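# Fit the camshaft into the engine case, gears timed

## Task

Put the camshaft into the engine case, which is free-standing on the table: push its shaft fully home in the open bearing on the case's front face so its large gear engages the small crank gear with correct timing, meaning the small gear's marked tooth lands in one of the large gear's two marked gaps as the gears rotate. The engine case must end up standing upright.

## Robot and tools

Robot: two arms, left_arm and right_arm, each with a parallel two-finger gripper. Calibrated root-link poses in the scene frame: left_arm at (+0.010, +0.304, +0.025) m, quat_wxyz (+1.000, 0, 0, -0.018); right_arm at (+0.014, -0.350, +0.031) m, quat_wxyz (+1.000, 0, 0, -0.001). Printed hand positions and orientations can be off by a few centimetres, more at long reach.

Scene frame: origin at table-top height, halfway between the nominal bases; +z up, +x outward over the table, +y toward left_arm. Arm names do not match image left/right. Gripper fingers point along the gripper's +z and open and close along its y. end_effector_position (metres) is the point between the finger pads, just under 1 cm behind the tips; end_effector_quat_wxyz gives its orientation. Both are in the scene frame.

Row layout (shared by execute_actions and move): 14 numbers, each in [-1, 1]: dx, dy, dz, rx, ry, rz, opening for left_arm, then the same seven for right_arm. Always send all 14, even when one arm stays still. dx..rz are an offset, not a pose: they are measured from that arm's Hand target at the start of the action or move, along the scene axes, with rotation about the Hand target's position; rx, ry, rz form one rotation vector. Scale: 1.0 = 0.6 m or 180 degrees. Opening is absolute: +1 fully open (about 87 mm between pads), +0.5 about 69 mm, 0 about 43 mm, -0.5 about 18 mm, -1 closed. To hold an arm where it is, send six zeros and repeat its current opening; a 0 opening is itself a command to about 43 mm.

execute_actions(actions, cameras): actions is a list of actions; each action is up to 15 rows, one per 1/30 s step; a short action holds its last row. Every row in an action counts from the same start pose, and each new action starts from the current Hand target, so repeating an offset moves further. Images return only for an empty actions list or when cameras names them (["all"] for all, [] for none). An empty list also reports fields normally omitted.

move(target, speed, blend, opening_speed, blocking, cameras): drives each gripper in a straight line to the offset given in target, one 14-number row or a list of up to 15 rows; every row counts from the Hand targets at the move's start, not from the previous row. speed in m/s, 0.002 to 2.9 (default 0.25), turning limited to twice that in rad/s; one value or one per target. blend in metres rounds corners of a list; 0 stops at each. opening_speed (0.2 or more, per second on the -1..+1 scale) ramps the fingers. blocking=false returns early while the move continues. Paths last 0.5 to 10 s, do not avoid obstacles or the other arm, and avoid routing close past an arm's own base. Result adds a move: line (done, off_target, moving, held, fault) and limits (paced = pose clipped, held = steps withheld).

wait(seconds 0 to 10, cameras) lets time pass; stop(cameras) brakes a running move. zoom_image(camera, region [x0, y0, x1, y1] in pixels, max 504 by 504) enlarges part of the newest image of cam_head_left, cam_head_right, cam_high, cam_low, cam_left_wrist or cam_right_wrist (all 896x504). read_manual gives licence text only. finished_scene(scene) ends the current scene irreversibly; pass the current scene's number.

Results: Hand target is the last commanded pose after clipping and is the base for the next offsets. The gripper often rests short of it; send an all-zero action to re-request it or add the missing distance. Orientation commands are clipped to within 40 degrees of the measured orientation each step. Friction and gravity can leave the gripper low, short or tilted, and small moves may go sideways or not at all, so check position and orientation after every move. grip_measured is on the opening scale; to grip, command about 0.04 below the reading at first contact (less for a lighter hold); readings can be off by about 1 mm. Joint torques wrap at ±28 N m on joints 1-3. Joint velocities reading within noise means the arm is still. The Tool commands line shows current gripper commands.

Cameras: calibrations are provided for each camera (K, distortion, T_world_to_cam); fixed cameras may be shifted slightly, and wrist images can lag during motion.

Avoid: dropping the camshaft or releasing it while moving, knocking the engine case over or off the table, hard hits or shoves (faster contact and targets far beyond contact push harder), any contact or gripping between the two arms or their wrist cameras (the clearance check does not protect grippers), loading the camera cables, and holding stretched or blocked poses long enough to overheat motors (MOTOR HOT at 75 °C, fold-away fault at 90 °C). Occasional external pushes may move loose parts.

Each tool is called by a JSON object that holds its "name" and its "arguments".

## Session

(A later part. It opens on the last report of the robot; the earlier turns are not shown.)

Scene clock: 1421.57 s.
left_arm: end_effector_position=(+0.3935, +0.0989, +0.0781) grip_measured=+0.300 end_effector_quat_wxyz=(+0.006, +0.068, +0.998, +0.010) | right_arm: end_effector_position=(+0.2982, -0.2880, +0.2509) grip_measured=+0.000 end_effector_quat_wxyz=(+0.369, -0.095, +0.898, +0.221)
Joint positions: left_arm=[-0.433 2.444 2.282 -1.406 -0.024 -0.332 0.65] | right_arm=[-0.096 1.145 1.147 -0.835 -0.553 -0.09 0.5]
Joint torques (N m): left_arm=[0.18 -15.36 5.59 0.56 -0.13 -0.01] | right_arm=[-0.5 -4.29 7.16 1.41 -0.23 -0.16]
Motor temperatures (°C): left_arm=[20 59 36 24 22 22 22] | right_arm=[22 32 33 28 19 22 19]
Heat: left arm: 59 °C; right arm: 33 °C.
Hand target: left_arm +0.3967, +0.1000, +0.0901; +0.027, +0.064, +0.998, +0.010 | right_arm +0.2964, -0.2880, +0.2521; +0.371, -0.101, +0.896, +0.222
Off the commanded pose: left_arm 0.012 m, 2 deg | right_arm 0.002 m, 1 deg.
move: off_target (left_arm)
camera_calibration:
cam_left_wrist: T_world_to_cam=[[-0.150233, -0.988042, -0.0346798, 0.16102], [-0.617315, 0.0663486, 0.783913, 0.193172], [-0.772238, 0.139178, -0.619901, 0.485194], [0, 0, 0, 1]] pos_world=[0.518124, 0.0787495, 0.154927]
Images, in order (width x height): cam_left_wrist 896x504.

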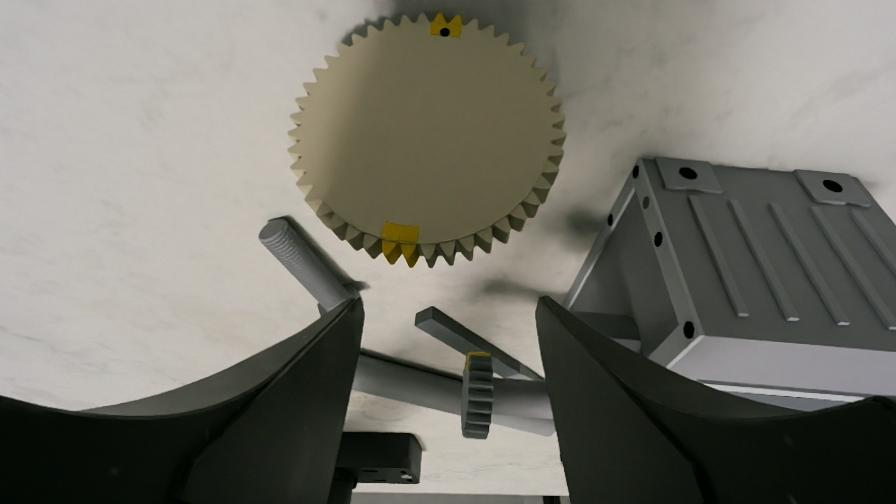

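{"name": "move", "arguments": {"target": [[0.008,0.002,0,0,0,0,0.3,0,0,0,0,0,0,0],[0.009,0.002,-0.09,0,0,0,0.3,0,0,0,0,0,0,0]], "speed": 0.1, "cameras": ["cam_left_wrist","cam_low"]}}

{"name": "zoom_image", "arguments": {"camera": "cam_low", "region": [480, 210, 600, 300]}}

Scene clock: 1431.53 s.
left_arm: end_effector_position=(+0.3971, +0.0987, +0.0337) grip_measured=+0.300 end_effector_quat_wxyz=(+0.013, +0.067, +0.998, +0.009) | right_arm: end_effector_position=(+0.2982, -0.2880, +0.2509) grip_measured=+0.000 end_effector_quat_wxyz=(+0.369, -0.095, +0.898, +0.221)
Joint positions: left_arm=[-0.431 2.444 2.108 -1.218 -0.027 -0.332 0.65] | right_arm=[-0.096 1.145 1.147 -0.835 -0.553 -0.09 0.5]
Joint torques (N m): left_arm=[0.73 -13.45 5.75 0.67 -0.11 0.07] | right_arm=[-0.51 -4.29 7.1 1.41 -0.23 -0.16]
Motor temperatures (°C): left_arm=[20 65 35 24 22 22 22] | right_arm=[22 32 33 28 19 22 19]
Heat: left arm: 65 °C; right arm: 33 °C.
Hand target: left_arm +0.4021, +0.1013, +0.0361; +0.027, +0.064, +0.998, +0.010 | right_arm +0.2964, -0.2880, +0.2521; +0.371, -0.101, +0.896, +0.222
Off the commanded pose: left_arm 0.006 m, 2 deg | right_arm 0.002 m, 1 deg.
move: done
camera_calibration:
cam_left_wrist: T_world_to_cam=[[-0.147819, -0.98845, -0.0334112, 0.158859], [-0.628764, 0.0678457, 0.774631, 0.234856], [-0.763417, 0.135513, -0.63153, 0.45775], [0, 0, 0, 1]] pos_world=[0.520605, 0.0790589, 0.112464]
Images, in order (width x height): cam_low 896x504, cam_left_wrist 896x504.

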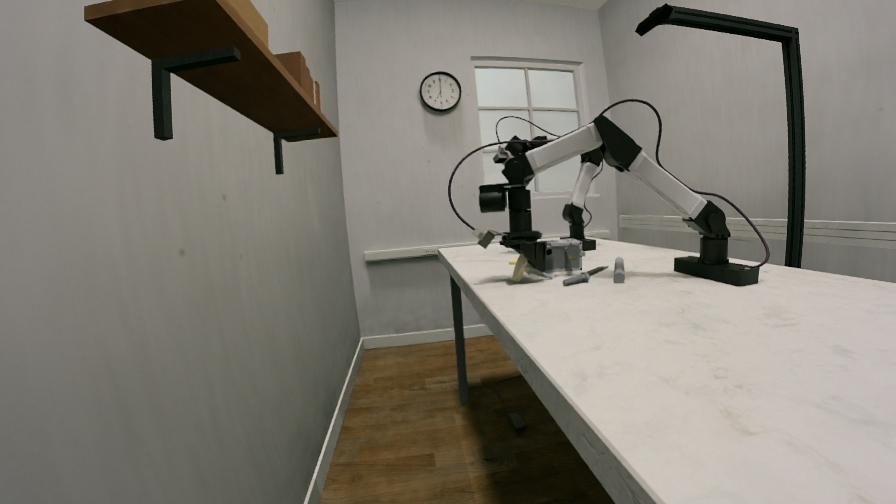

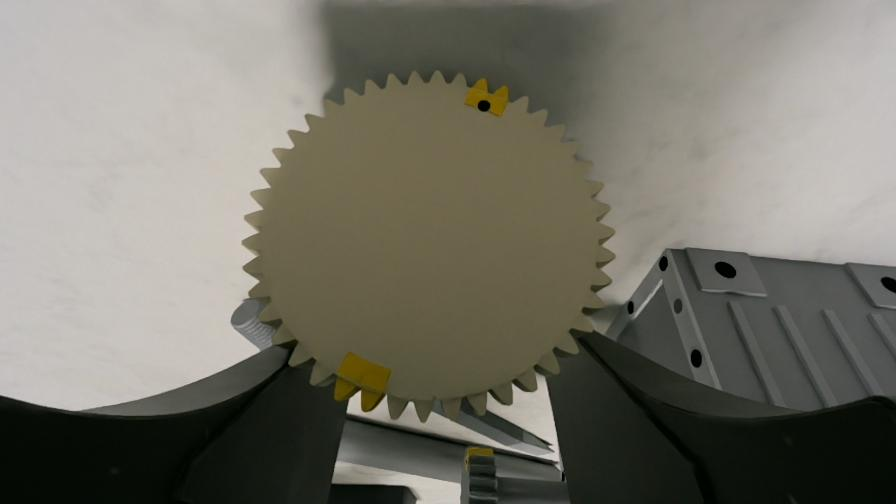

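Scaled by 4.200.

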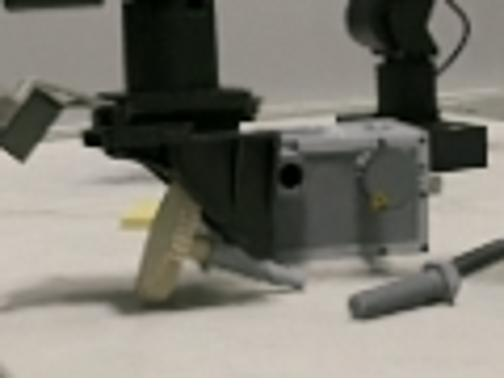

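{"name": "move", "arguments": {"target": [0.0,0,0.0,0,0,0,-1,0,0,0,0,0,0,0], "opening_speed": 1.2, "cameras": ["cam_low"]}}

{"name": "zoom_image", "arguments": {"camera": "cam_low", "region": [480, 210, 600, 300]}}

Scene clock: 1435.70 s.
left_arm: end_effector_position=(+0.3974, +0.0987, +0.0336) grip_measured=+0.188 end_effector_quat_wxyz=(+0.014, +0.067, +0.998, +0.009) | right_arm: end_effector_position=(+0.2982, -0.2880, +0.2509) grip_measured=+0.000 end_effector_quat_wxyz=(+0.369, -0.095, +0.898, +0.221)
Joint positions: left_arm=[-0.431 2.444 2.108 -1.217 -0.028 -0.332 0.594] | right_arm=[-0.096 1.145 1.147 -0.835 -0.553 -0.09 0.5]
Joint torques (N m): left_arm=[0.69 -13.45 5.74 0.68 -0.1 0.07] | right_arm=[-0.47 -4.31 7.12 1.42 -0.22 -0.15]
Motor temperatures (°C): left_arm=[20 66 35 24 22 22 22] | right_arm=[22 32 33 28 19 22 19]
Heat: left arm: 66 °C; right arm: 33 °C.
Hand target: left_arm +0.4021, +0.1013, +0.0361; +0.027, +0.064, +0.998, +0.010 | right_arm +0.2964, -0.2880, +0.2521; +0.371, -0.101, +0.896, +0.222
Off the commanded pose: left_arm 0.006 m, 1 deg | right_arm 0.002 m, 1 deg.
move: done
Images, in order (width x height): cam_low 896x504.

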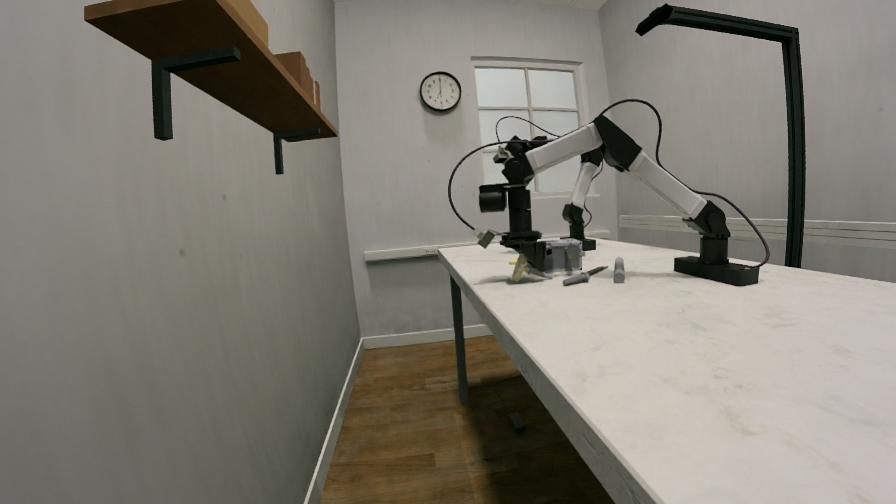

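Scaled by 4.200.

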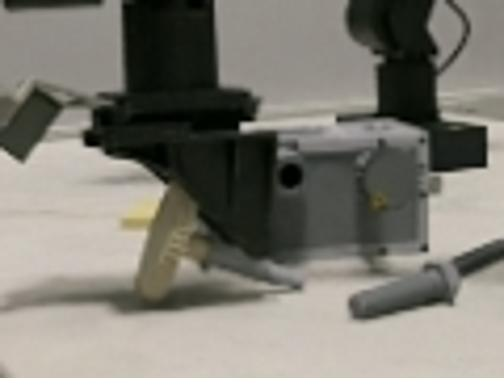

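{"name": "move", "arguments": {"target": [[0,0,0.0,0,0,0,0.3,0,0,0,0,0,0,0],[-0.025,0,0.0,0,0,0,0.3,0,0,0,0,0,0,0],[-0.025,0,0.0,0,0,0,-1,0,0,0,0,0,0,0]], "speed": 0.06, "opening_speed": 1.2, "cameras": ["cam_low","cam_left_wrist"]}}

{"name": "zoom_image", "arguments": {"camera": "cam_low", "region": [480, 210, 600, 300]}}

Scene clock: 1445.17 s.
left_arm: end_effector_position=(+0.3857, +0.1026, +0.0274) grip_measured=-0.964 end_effector_quat_wxyz=(+0.012, +0.065, +0.998, +0.011) | right_arm: end_effector_position=(+0.2982, -0.2880, +0.2509) grip_measured=+0.000 end_effector_quat_wxyz=(+0.369, -0.095, +0.898, +0.221)
Joint positions: left_arm=[-0.435 2.392 1.991 -1.156 -0.029 -0.34 0.018] | right_arm=[-0.096 1.145 1.147 -0.835 -0.553 -0.09 0.5]
Joint torques (N m): left_arm=[-0.31 -14.39 5.64 0.53 -0.09 -0.01] | right_arm=[-0.49 -4.29 7.08 1.4 -0.22 -0.17]
Motor temperatures (°C): left_arm=[20 68 35 24 22 22 22] | right_arm=[22 32 33 28 19 22 19]
Heat: left arm: 68 °C; right arm: 33 °C.
Hand target: left_arm +0.3871, +0.1013, +0.0360; +0.027, +0.064, +0.998, +0.010 | right_arm +0.2964, -0.2880, +0.2521; +0.371, -0.101, +0.896, +0.222
Off the commanded pose: left_arm 0.009 m, 2 deg | right_arm 0.002 m, 1 deg.
move: done; target 3's new opening was sent with left_arm's hand 0.012 m and 2 deg from that target
camera_calibration:
cam_left_wrist: T_world_to_cam=[[-0.144094, -0.988913, -0.0359003, 0.159457], [-0.627011, 0.0631744, 0.776444, 0.232098], [-0.765568, 0.134391, -0.629162, 0.445425], [0, 0, 0, 1]] pos_world=[0.509507, 0.0831653, 0.105758]
Images, in order (width x height): cam_low 896x504, cam_left_wrist 896x504.

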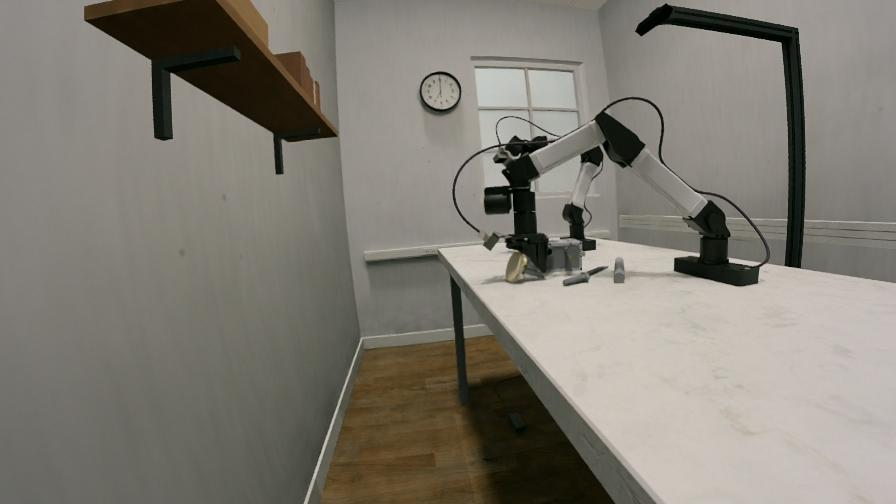

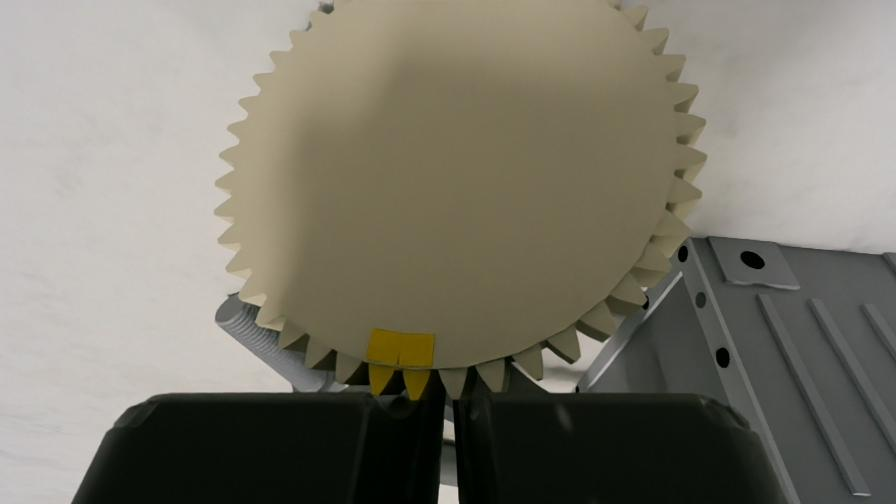

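Scaled by 4.200.

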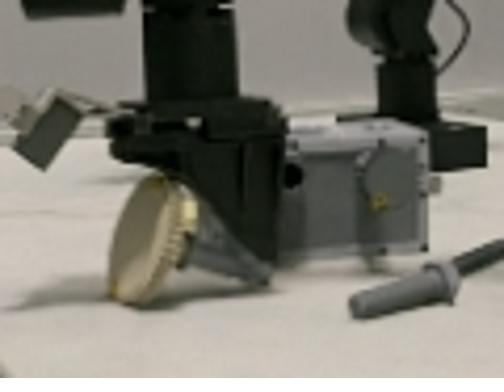

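{"name": "move", "arguments": {"target": [[0.0,0,0.03,0,0,0,-0.2,0,0,0,0,0,0,0],[-0.06,0,0.15,0,0,0,0.3,0,0,0,0,0,0,0]], "speed": 0.12, "cameras": ["cam_low","cam_left_wrist","cam_right_wrist"]}}

{"name": "zoom_image", "arguments": {"camera": "cam_low", "region": [480, 210, 600, 300]}}

{"name": "zoom_image", "arguments": {"camera": "cam_right_wrist", "region": [60, 0, 360, 240]}}

Scene clock: 1453.37 s.
left_arm: end_effector_position=(+0.3480, +0.1028, +0.1096) grip_measured=+0.300 end_effector_quat_wxyz=(+0.007, +0.066, +0.998, +0.013) | right_arm: end_effector_position=(+0.2982, -0.2880, +0.2509) grip_measured=+0.000 end_effector_quat_wxyz=(+0.369, -0.095, +0.898, +0.221)
Joint positions: left_arm=[-0.475 2.221 2.024 -1.373 -0.029 -0.378 0.65] | right_arm=[-0.096 1.145 1.147 -0.835 -0.553 -0.09 0.5]
Joint torques (N m): left_arm=[-0.24 -13.05 9.57 0.24 -0.11 -0.02] | right_arm=[-0.5 -4.34 7.13 1.42 -0.23 -0.15]
Motor temperatures (°C): left_arm=[20 70 35 24 22 22 22] | right_arm=[22 31 33 28 19 22 19]
Heat: left arm: 70 °C; right arm: 33 °C.
Hand target: left_arm +0.3512, +0.1012, +0.1261; +0.027, +0.064, +0.998, +0.010 | right_arm +0.2964, -0.2880, +0.2521; +0.371, -0.101, +0.896, +0.222
Off the commanded pose: left_arm 0.017 m, 2 deg | right_arm 0.002 m, 1 deg.
move: off_target (left_arm); target 2's new opening was sent with left_arm's hand 0.017 m and 2 deg from that target
camera_calibration:
cam_left_wrist: T_world_to_cam=[[-0.146023, -0.988497, -0.0393928, 0.158158], [-0.619131, 0.0602571, 0.782972, 0.141359], [-0.771592, 0.138721, -0.620808, 0.469038], [0, 0, 0, 1]] pos_world=[0.47252, 0.082755, 0.186733]
cam_right_wrist: T_world_to_cam=[[0.328542, -0.884097, -0.332313, -0.271436], [-0.933381, -0.35772, 0.0289035, 0.189521], [-0.144429, 0.300679, -0.942726, 0.510655], [0, 0, 0, 1]] pos_world=[0.339826, -0.325723, 0.385728]
Images, in order (width x height): cam_low 896x504, cam_left_wrist 896x504, cam_right_wrist 896x504.

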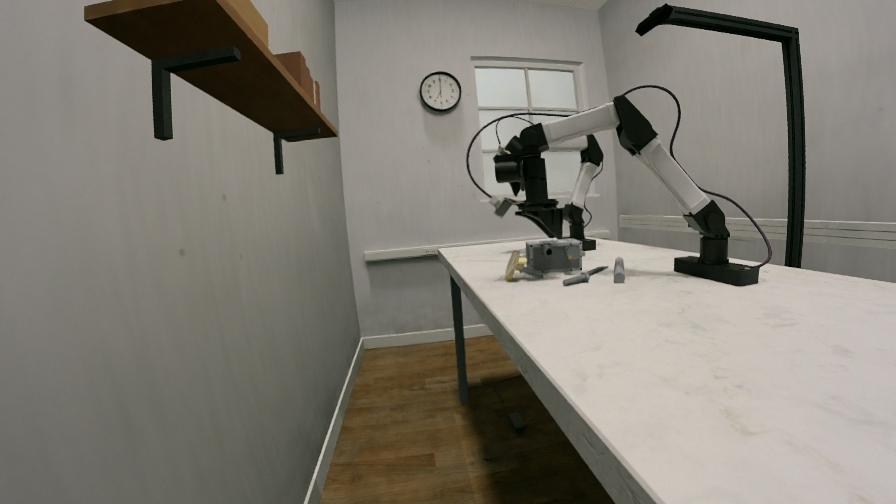

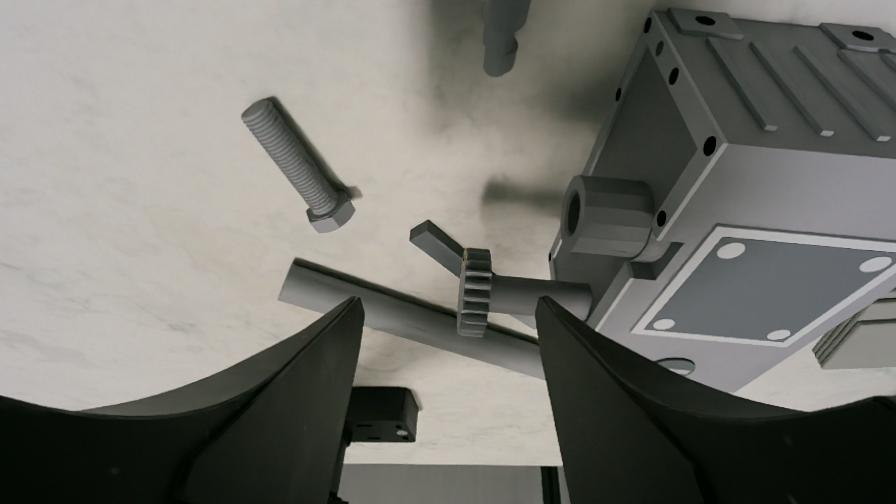

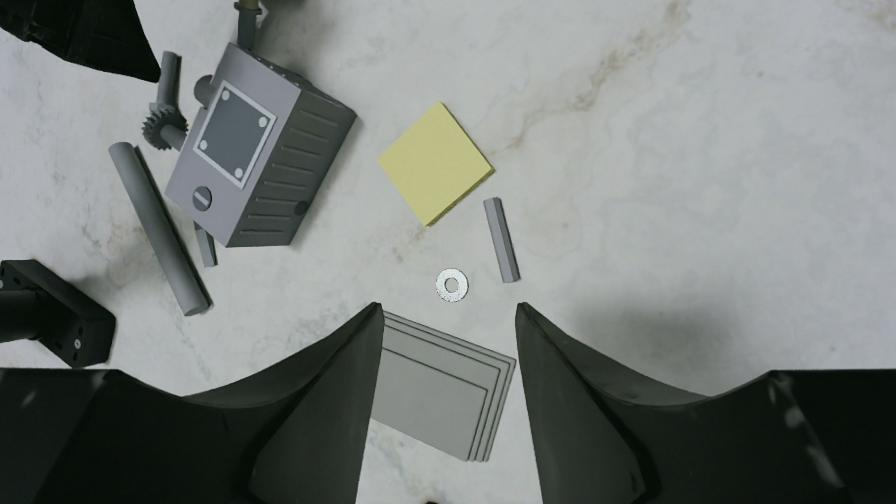

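Scaled by 4.200.

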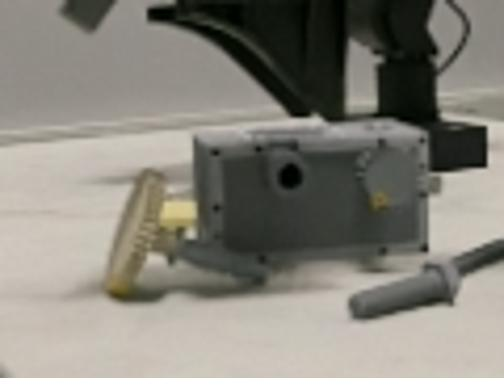

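Scaled by 1.680.

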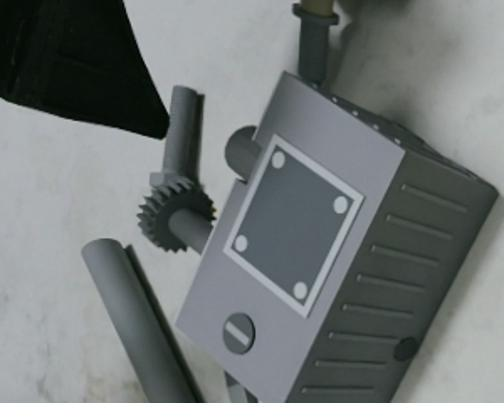

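{"name": "move", "arguments": {"target": [[0.092,-0.03,0.02,0,0,0,0,0,0,0,0,0,0,0],[0.092,-0.03,-0.09,0,0,0,0,0,0,0,0,0,0,0]], "speed": 0.12, "cameras": ["cam_low","cam_left_wrist"]}}

{"name": "zoom_image", "arguments": {"camera": "cam_low", "region": [480, 210, 600, 300]}}

Scene clock: 1465.07 s.
left_arm: end_effector_position=(+0.4034, +0.0806, +0.0780) grip_measured=+0.000 end_effector_quat_wxyz=(+0.025, +0.062, +0.998, +0.004) | right_arm: end_effector_position=(+0.2982, -0.2880, +0.2509) grip_measured=+0.000 end_effector_quat_wxyz=(+0.369, -0.095, +0.898, +0.221)
Joint positions: left_arm=[-0.458 2.495 2.38 -1.415 -0.029 -0.368 0.5] | right_arm=[-0.096 1.145 1.147 -0.835 -0.553 -0.09 0.5]
Joint torques (N m): left_arm=[0.46 -11.67 6.34 0.61 -0.1 0.13] | right_arm=[-0.49 -4.29 7.09 1.41 -0.22 -0.14]
Motor temperatures (°C): left_arm=[20 67 36 24 22 22 22] | right_arm=[22 31 33 28 19 22 19]
Heat: left arm: 67 °C; right arm: 33 °C.
Hand target: left_arm +0.4063, +0.0832, +0.0720; +0.027, +0.064, +0.998, +0.010 | right_arm +0.2964, -0.2880, +0.2521; +0.371, -0.101, +0.896, +0.222
Off the commanded pose: left_arm 0.007 m, 1 deg | right_arm 0.002 m, 1 deg.
move: done
camera_calibration:
cam_left_wrist: T_world_to_cam=[[-0.13844, -0.990043, -0.0254781, 0.139061], [-0.64683, 0.0709067, 0.759331, 0.213947], [-0.749963, 0.121602, -0.650206, 0.490203], [0, 0, 0, 1]] pos_world=[0.525273, 0.0628963, 0.15982]
Images, in order (width x height): cam_low 896x504, cam_left_wrist 896x504.

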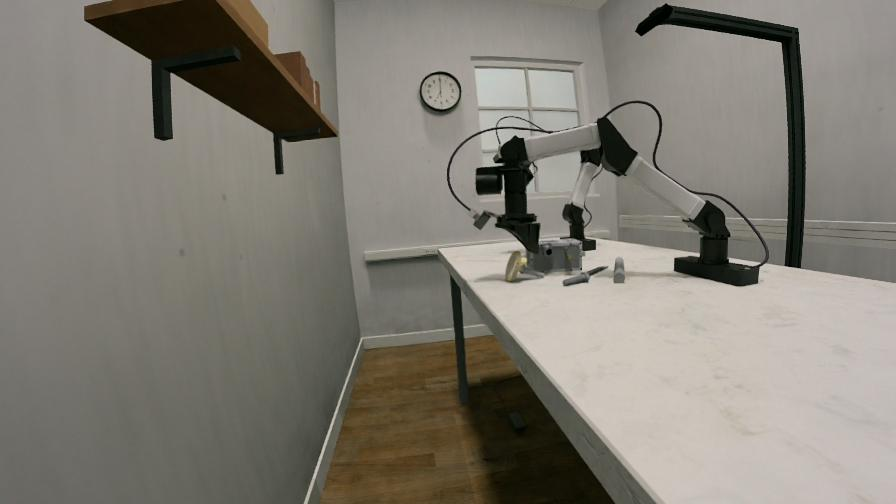

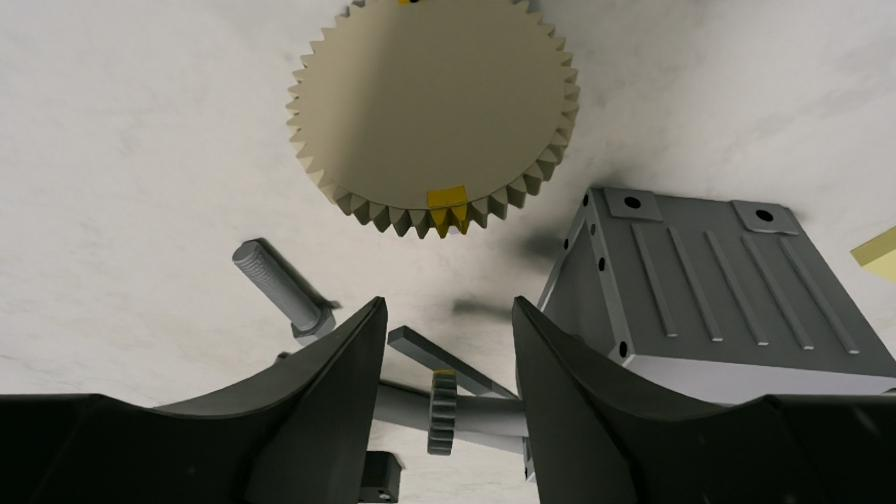

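Scaled by 4.200.

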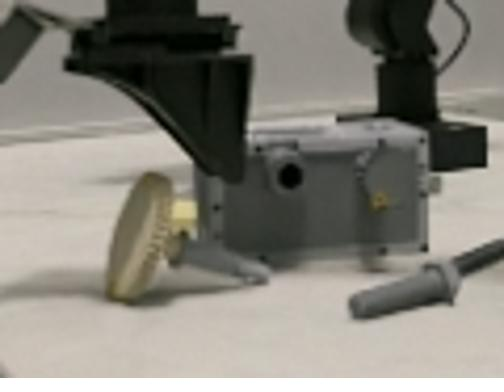

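{"name": "move", "arguments": {"target": [[0,0,-0.08,0,0,0,0,0,0,0,0,0,0,0],[0,0,-0.08,0,0,0,-1,0,0,0,0,0,0,0]], "speed": 0.1, "opening_speed": 1.2, "cameras": ["cam_low","cam_left_wrist"]}}

{"name": "zoom_image", "arguments": {"camera": "cam_low", "region": [480, 210, 600, 300]}}

Scene clock: 1471.30 s.
left_arm: end_effector_position=(+0.4037, +0.0805, +0.0297) grip_measured=-0.169 end_effector_quat_wxyz=(+0.023, +0.062, +0.998, +0.005) | right_arm: end_effector_position=(+0.2982, -0.2880, +0.2509) grip_measured=+0.000 end_effector_quat_wxyz=(+0.369, -0.095, +0.898, +0.221)
Joint positions: left_arm=[-0.458 2.495 2.188 -1.227 -0.029 -0.368 0.415] | right_arm=[-0.096 1.145 1.147 -0.835 -0.553 -0.09 0.5]
Joint torques (N m): left_arm=[0.57 -12 5.97 0.68 -0.1 0.12] | right_arm=[-0.5 -4.36 7.13 1.42 -0.22 -0.15]
Motor temperatures (°C): left_arm=[20 66 36 24 22 22 22] | right_arm=[22 31 33 28 19 22 19]
Heat: left arm: 66 °C; right arm: 33 °C.
Hand target: left_arm +0.4063, +0.0832, +0.0240; +0.027, +0.064, +0.998, +0.010 | right_arm +0.2964, -0.2880, +0.2521; +0.371, -0.101, +0.896, +0.222
Off the commanded pose: left_arm 0.007 m, 1 deg | right_arm 0.002 m, 1 deg.
move: done
camera_calibration:
cam_left_wrist: T_world_to_cam=[[-0.138865, -0.989935, -0.0272922, 0.137919], [-0.644169, 0.0693611, 0.761732, 0.249859], [-0.752172, 0.123358, -0.647318, 0.459701], [0, 0, 0, 1]] pos_world=[0.525878, 0.0624924, 0.111011]
Images, in order (width x height): cam_low 896x504, cam_left_wrist 896x504.

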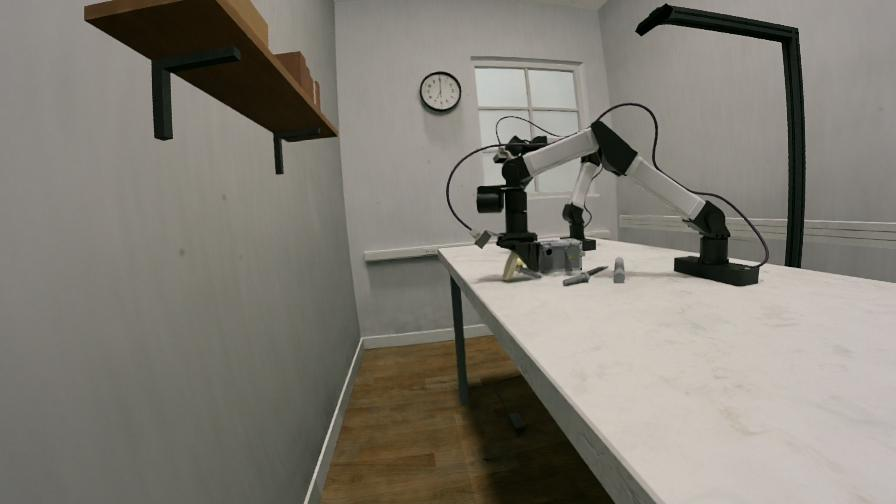

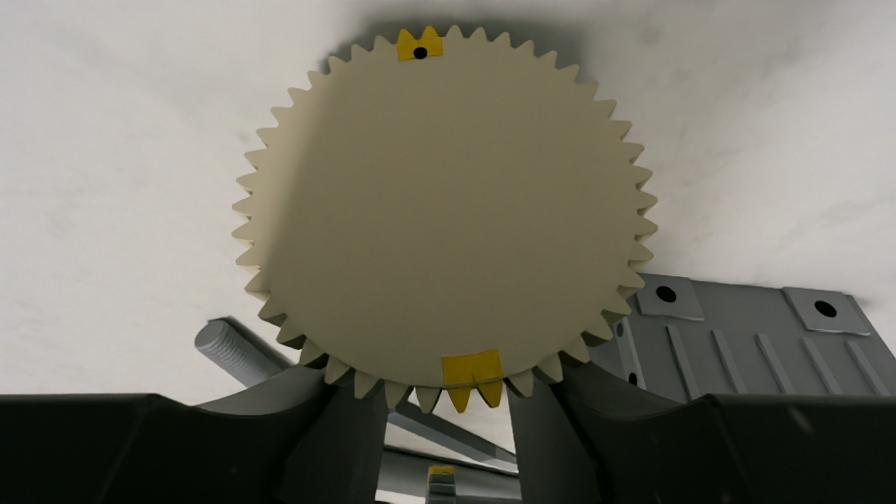

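Scaled by 4.200.

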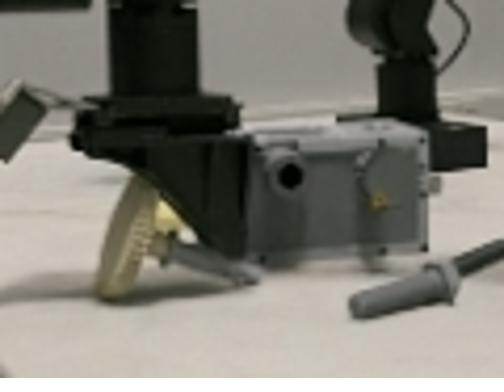

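{"name": "move", "arguments": {"target": [[0,0,0.0,0,0,0,0,0,0,0,0,0,0,0],[-0.025,0,-0.008,0,0,0,0,0,0,0,0,0,0,0],[-0.025,0,-0.008,0,0,0,-1,0,0,0,0,0,0,0]], "speed": 0.06, "opening_speed": 1.2, "cameras": ["cam_low","cam_left_wrist"]}}

{"name": "zoom_image", "arguments": {"camera": "cam_low", "region": [480, 210, 600, 300]}}

Scene clock: 1479.63 s.
left_arm: end_effector_position=(+0.3942, +0.0858, +0.0162) grip_measured=-0.015 end_effector_quat_wxyz=(+0.021, +0.063, +0.998, +0.010) | right_arm: end_effector_position=(+0.2982, -0.2880, +0.2509) grip_measured=+0.000 end_effector_quat_wxyz=(+0.369, -0.095, +0.898, +0.221)
Joint positions: left_arm=[-0.46 2.453 2.058 -1.145 -0.035 -0.369 0.492] | right_arm=[-0.096 1.145 1.147 -0.835 -0.553 -0.09 0.5]
Joint torques (N m): left_arm=[-0.76 -13.76 4.98 0.59 -0.04 -0.03] | right_arm=[-0.55 -4.34 7.1 1.41 -0.24 -0.14]
Motor temperatures (°C): left_arm=[20 67 36 24 22 22 22] | right_arm=[22 31 33 28 19 22 19]
Heat: left arm: 67 °C; right arm: 33 °C.
Hand target: left_arm +0.3913, +0.0832, +0.0192; +0.027, +0.064, +0.998, +0.010 | right_arm +0.2964, -0.2880, +0.2521; +0.371, -0.101, +0.896, +0.222
Off the commanded pose: left_arm 0.005 m, 1 deg | right_arm 0.002 m, 1 deg.
move: done
camera_calibration:
cam_left_wrist: T_world_to_cam=[[-0.139104, -0.989647, -0.0353277, 0.141771], [-0.641724, 0.0629145, 0.764351, 0.25313], [-0.754216, 0.128995, -0.643832, 0.443404], [0, 0, 0, 1]] pos_world=[0.516582, 0.0671809, 0.0970057]
Images, in order (width x height): cam_low 896x504, cam_left_wrist 896x504.

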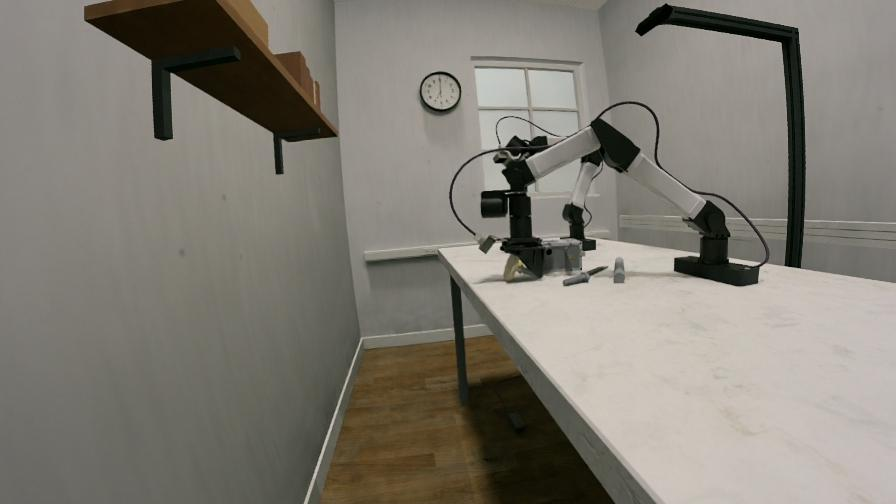

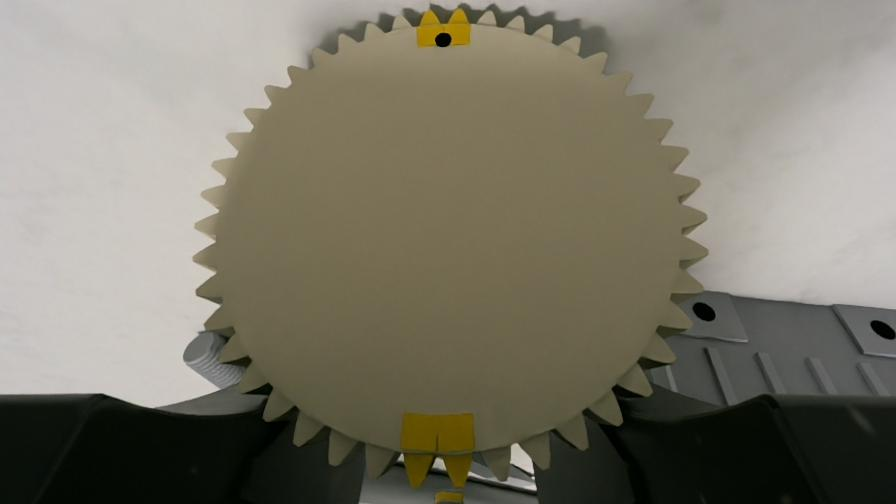

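Scaled by 4.200.

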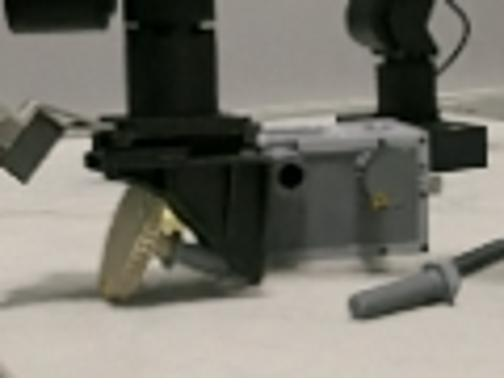

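{"name": "move", "arguments": {"target": [[-0.02,0,0.0,0,0,0,0.2,0,0,0,0,0,0,0],[-0.02,0,0.22,0,0,0,0.2,0,0,0,0,0,0,0],[0.006,0,0.17,0,-0.13,0,0.2,0,0,0,0,0,0,0]], "speed": 0.15, "cameras": ["cam_low","cam_left_wrist"]}}

{"name": "zoom_image", "arguments": {"camera": "cam_low", "region": [480, 190, 600, 300]}}

Scene clock: 1491.67 s.
left_arm: end_effector_position=(+0.3934, +0.0834, +0.1099) grip_measured=+0.200 end_effector_quat_wxyz=(+0.208, +0.064, +0.976, +0.024) | right_arm: end_effector_position=(+0.2982, -0.2880, +0.2509) grip_measured=+0.000 end_effector_quat_wxyz=(+0.369, -0.095, +0.898, +0.221)
Joint positions: left_arm=[-0.546 2.049 1.743 -0.917 -0.244 -0.406 0.6] | right_arm=[-0.096 1.145 1.147 -0.835 -0.553 -0.09 0.5]
Joint torques (N m): left_arm=[-0.38 -12.94 6.39 1.26 -0.29 0.02] | right_arm=[-0.53 -4.3 7.1 1.42 -0.24 -0.15]
Motor temperatures (°C): left_arm=[20 70 35 24 22 22 23] | right_arm=[22 31 33 28 19 22 19]
Heat: left arm: 70 °C; right arm: 33 °C.
Hand target: left_arm +0.3949, +0.0832, +0.1212; +0.228, +0.061, +0.971, +0.023 | right_arm +0.2964, -0.2880, +0.2521; +0.371, -0.101, +0.896, +0.222
Off the commanded pose: left_arm 0.011 m, 2 deg | right_arm 0.002 m, 1 deg.
move: off_target (left_arm)
camera_calibration:
cam_left_wrist: T_world_to_cam=[[-0.12355, -0.988055, -0.0921006, 0.142536], [-0.877898, 0.0655608, 0.474338, 0.305729], [-0.462633, 0.13946, -0.875512, 0.413311], [0, 0, 0, 1]] pos_world=[0.477221, 0.0631493, 0.229968]
Images, in order (width x height): cam_low 896x504, cam_left_wrist 896x504.

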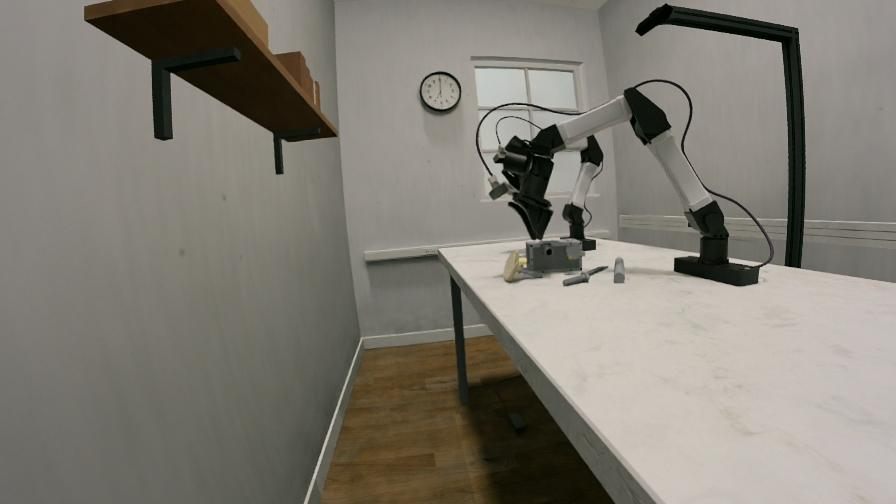

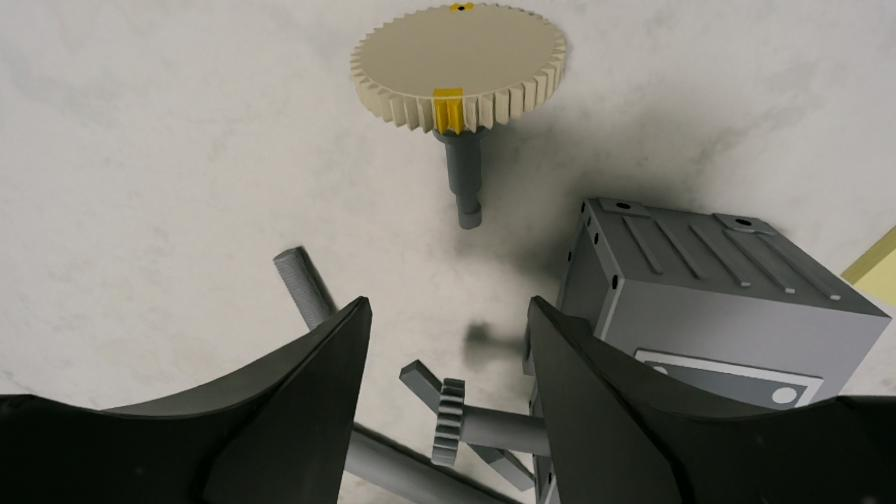

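Scaled by 4.200.

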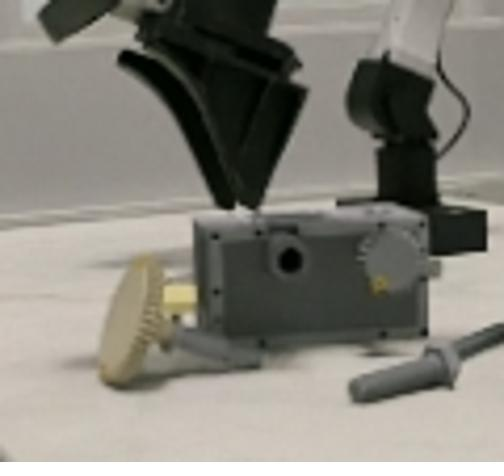

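{"name": "move", "arguments": {"target": [[0.033,-0.001,-0.045,0,0,0,0,0,0,0,0,0,0,0],[0.075,-0.001,-0.142,0,0,0,0,0,0,0,0,0,0,0]], "speed": 0.08, "cameras": ["cam_low","cam_left_wrist"]}}

{"name": "zoom_image", "arguments": {"camera": "cam_low", "region": [480, 190, 600, 300]}}

Scene clock: 1500.57 s.
left_arm: end_effector_position=(+0.4375, +0.0804, +0.0433) grip_measured=+0.000 end_effector_quat_wxyz=(+0.228, +0.061, +0.972, +0.022) | right_arm: end_effector_position=(+0.2982, -0.2880, +0.2509) grip_measured=+0.000 end_effector_quat_wxyz=(+0.369, -0.095, +0.898, +0.221)
Joint positions: left_arm=[-0.504 2.212 1.719 -0.681 -0.244 -0.365 0.5] | right_arm=[-0.096 1.145 1.147 -0.835 -0.553 -0.09 0.5]
Joint torques (N m): left_arm=[0.77 -10.13 6.54 1.39 -0.1 0.14] | right_arm=[-0.54 -4.31 7.06 1.41 -0.23 -0.14]
Motor temperatures (°C): left_arm=[20 69 35 25 22 22 22] | right_arm=[22 31 33 28 19 22 19]
Heat: left arm: 69 °C; right arm: 33 °C.
Hand target: left_arm +0.4398, +0.0826, +0.0359; +0.228, +0.061, +0.971, +0.023 | right_arm +0.2964, -0.2880, +0.2521; +0.371, -0.101, +0.896, +0.222
Off the commanded pose: left_arm 0.008 m, 0 deg | right_arm 0.002 m, 1 deg.
move: done
camera_calibration:
cam_left_wrist: T_world_to_cam=[[-0.115255, -0.989362, -0.0887642, 0.135264], [-0.896715, 0.0651854, 0.437782, 0.386126], [-0.427338, 0.130053, -0.894689, 0.361996], [0, 0, 0, 1]] pos_world=[0.51653, 0.0615763, 0.166842]
Images, in order (width x height): cam_low 896x504, cam_left_wrist 896x504.

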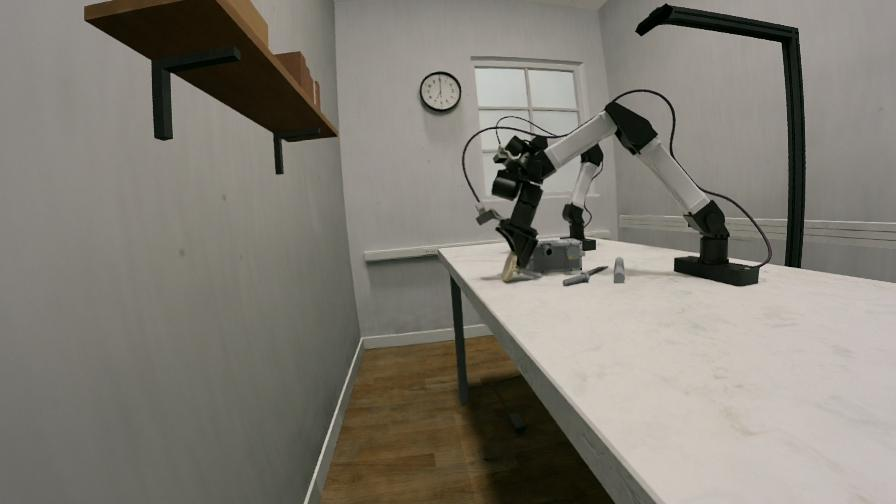

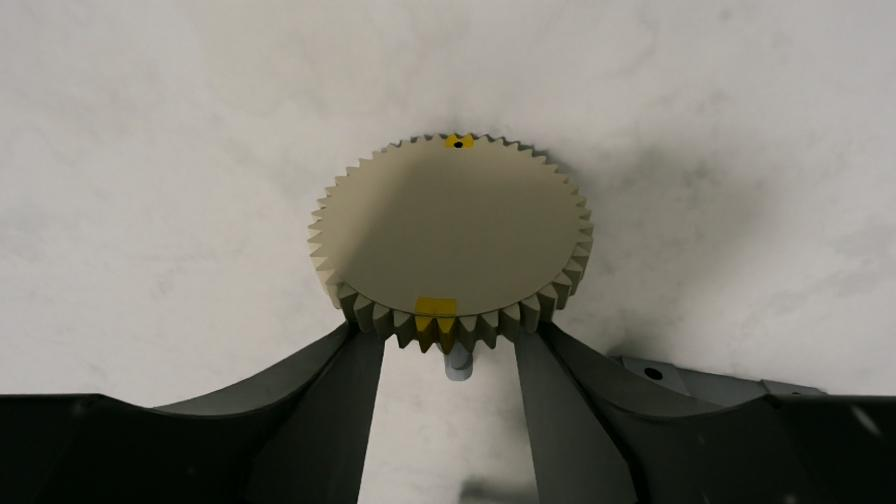

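Scaled by 4.200.

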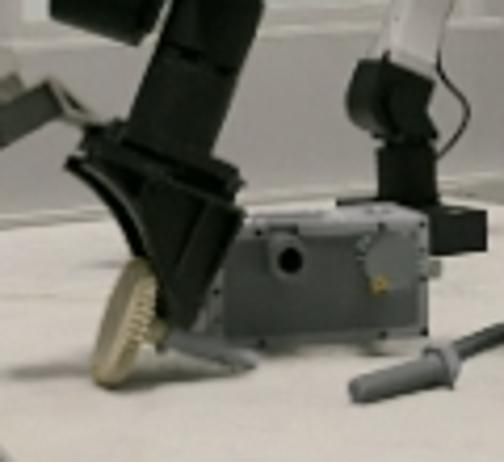

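{"name": "move", "arguments": {"target": [[0.0,0,-0.022,0,0,0,0,0,0,0,0,0,0,0],[0.0,0,-0.022,0,0,0,-1,0,0,0,0,0,0,0]], "speed": 0.06, "opening_speed": 1, "cameras": ["cam_low"]}}

{"name": "zoom_image", "arguments": {"camera": "cam_low", "region": [480, 190, 600, 300]}}

Scene clock: 1506.27 s.
left_arm: end_effector_position=(+0.4383, +0.0800, +0.0315) grip_measured=-0.049 end_effector_quat_wxyz=(+0.230, +0.060, +0.971, +0.021) | right_arm: end_effector_position=(+0.2982, -0.2880, +0.2509) grip_measured=+0.000 end_effector_quat_wxyz=(+0.369, -0.095, +0.898, +0.221)
Joint positions: left_arm=[-0.504 2.225 1.69 -0.636 -0.244 -0.365 0.476] | right_arm=[-0.096 1.145 1.147 -0.835 -0.553 -0.09 0.5]
Joint torques (N m): left_arm=[0.81 -9.92 6.41 1.4 -0.11 0.13] | right_arm=[-0.54 -4.3 7.09 1.4 -0.23 -0.15]
Motor temperatures (°C): left_arm=[20 67 35 25 22 22 22] | right_arm=[22 31 33 28 19 22 19]
Heat: left arm: 67 °C; right arm: 33 °C.
Hand target: left_arm +0.4399, +0.0826, +0.0228; +0.228, +0.061, +0.971, +0.023 | right_arm +0.2964, -0.2880, +0.2521; +0.371, -0.101, +0.896, +0.222
Off the commanded pose: left_arm 0.009 m, 0 deg | right_arm 0.002 m, 1 deg.
move: done
Images, in order (width x height): cam_low 896x504.

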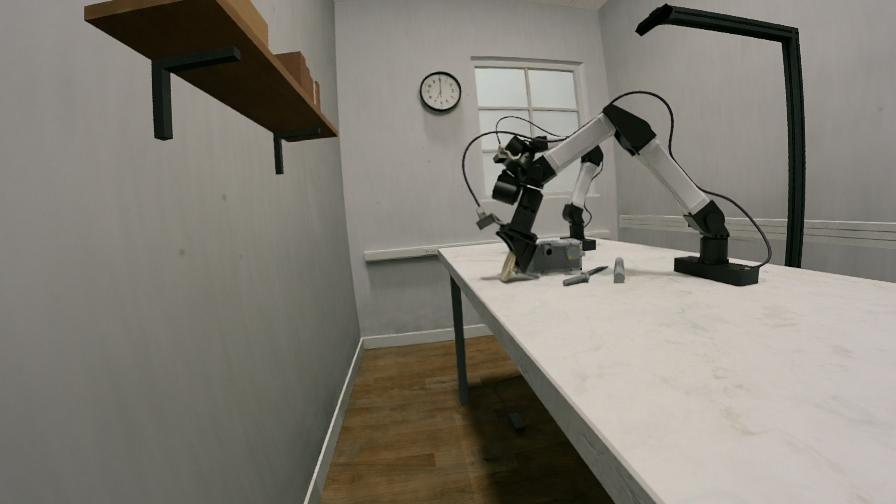

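Scaled by 4.200.

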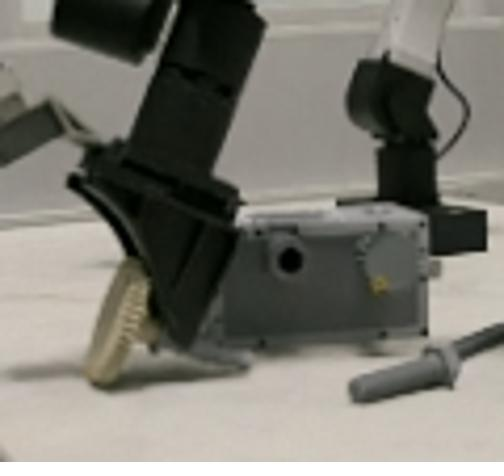

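{"name": "move", "arguments": {"target": [[0,0,0.0,0,0,0,0.1,0,0,0,0,0,0,0],[-0.05,0,0.10,0,0,0,0.1,0,0,0,0,0,0,0],[-0.090,0,0.08,0,0,0,0.1,0,0,0,0,0,0,0]], "speed": 0.12, "cameras": ["cam_low","cam_left_wrist"]}}

Scene clock: 1519.47 s.
left_arm: end_effector_position=(+0.3823, +0.0825, +0.0601) grip_measured=+0.100 end_effector_quat_wxyz=(+0.208, +0.068, +0.976, +0.025) | right_arm: end_effector_position=(+0.2982, -0.2880, +0.2509) grip_measured=+0.000 end_effector_quat_wxyz=(+0.369, -0.095, +0.898, +0.221)
Joint positions: left_arm=[-0.563 2.049 1.543 -0.721 -0.249 -0.416 0.55] | right_arm=[-0.096 1.145 1.147 -0.835 -0.553 -0.09 0.5]
Joint torques (N m): left_arm=[-0.14 -12.64 6.37 1.27 -0.29 -0.03] | right_arm=[-0.51 -4.33 7.09 1.4 -0.23 -0.14]
Motor temperatures (°C): left_arm=[20 66 35 26 22 22 23] | right_arm=[22 31 33 28 19 22 19]
Heat: left arm: 66 °C; right arm: 33 °C.
Hand target: left_arm +0.3859, +0.0826, +0.0708; +0.228, +0.061, +0.971, +0.023 | right_arm +0.2964, -0.2880, +0.2521; +0.371, -0.101, +0.896, +0.222
Off the commanded pose: left_arm 0.011 m, 3 deg | right_arm 0.002 m, 1 deg.
move: off_target (left_arm)
camera_calibration:
cam_left_wrist: T_world_to_cam=[[-0.13038, -0.986998, -0.094002, 0.138431], [-0.877151, 0.0706308, 0.474993, 0.318984], [-0.462177, 0.144383, -0.874955, 0.364098], [0, 0, 0, 1]] pos_world=[0.466123, 0.0615317, 0.180067]
Images, in order (width x height): cam_low 896x504, cam_left_wrist 896x504.

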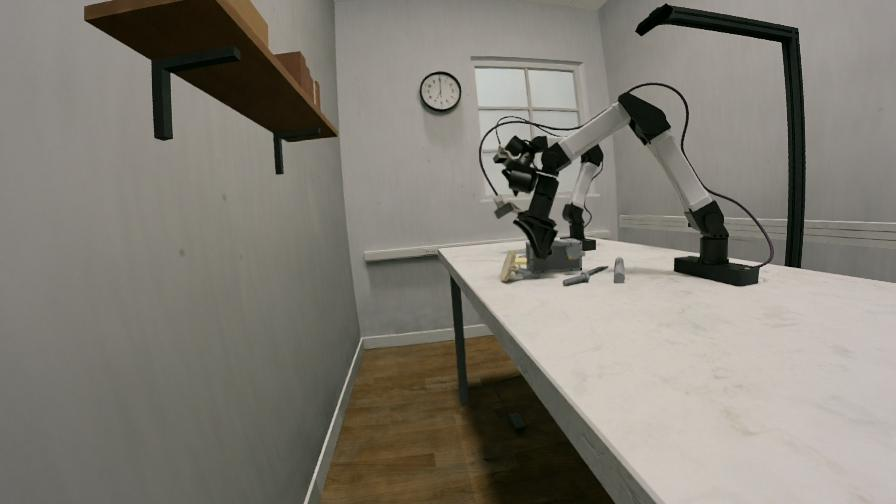

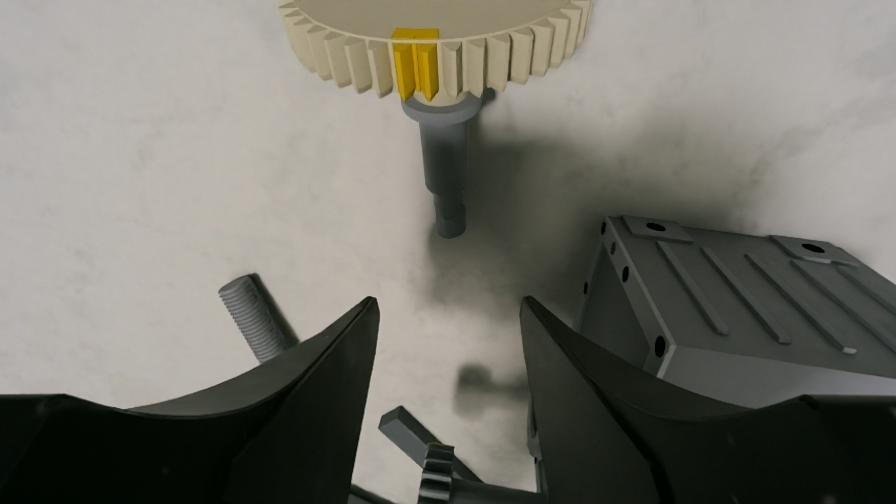

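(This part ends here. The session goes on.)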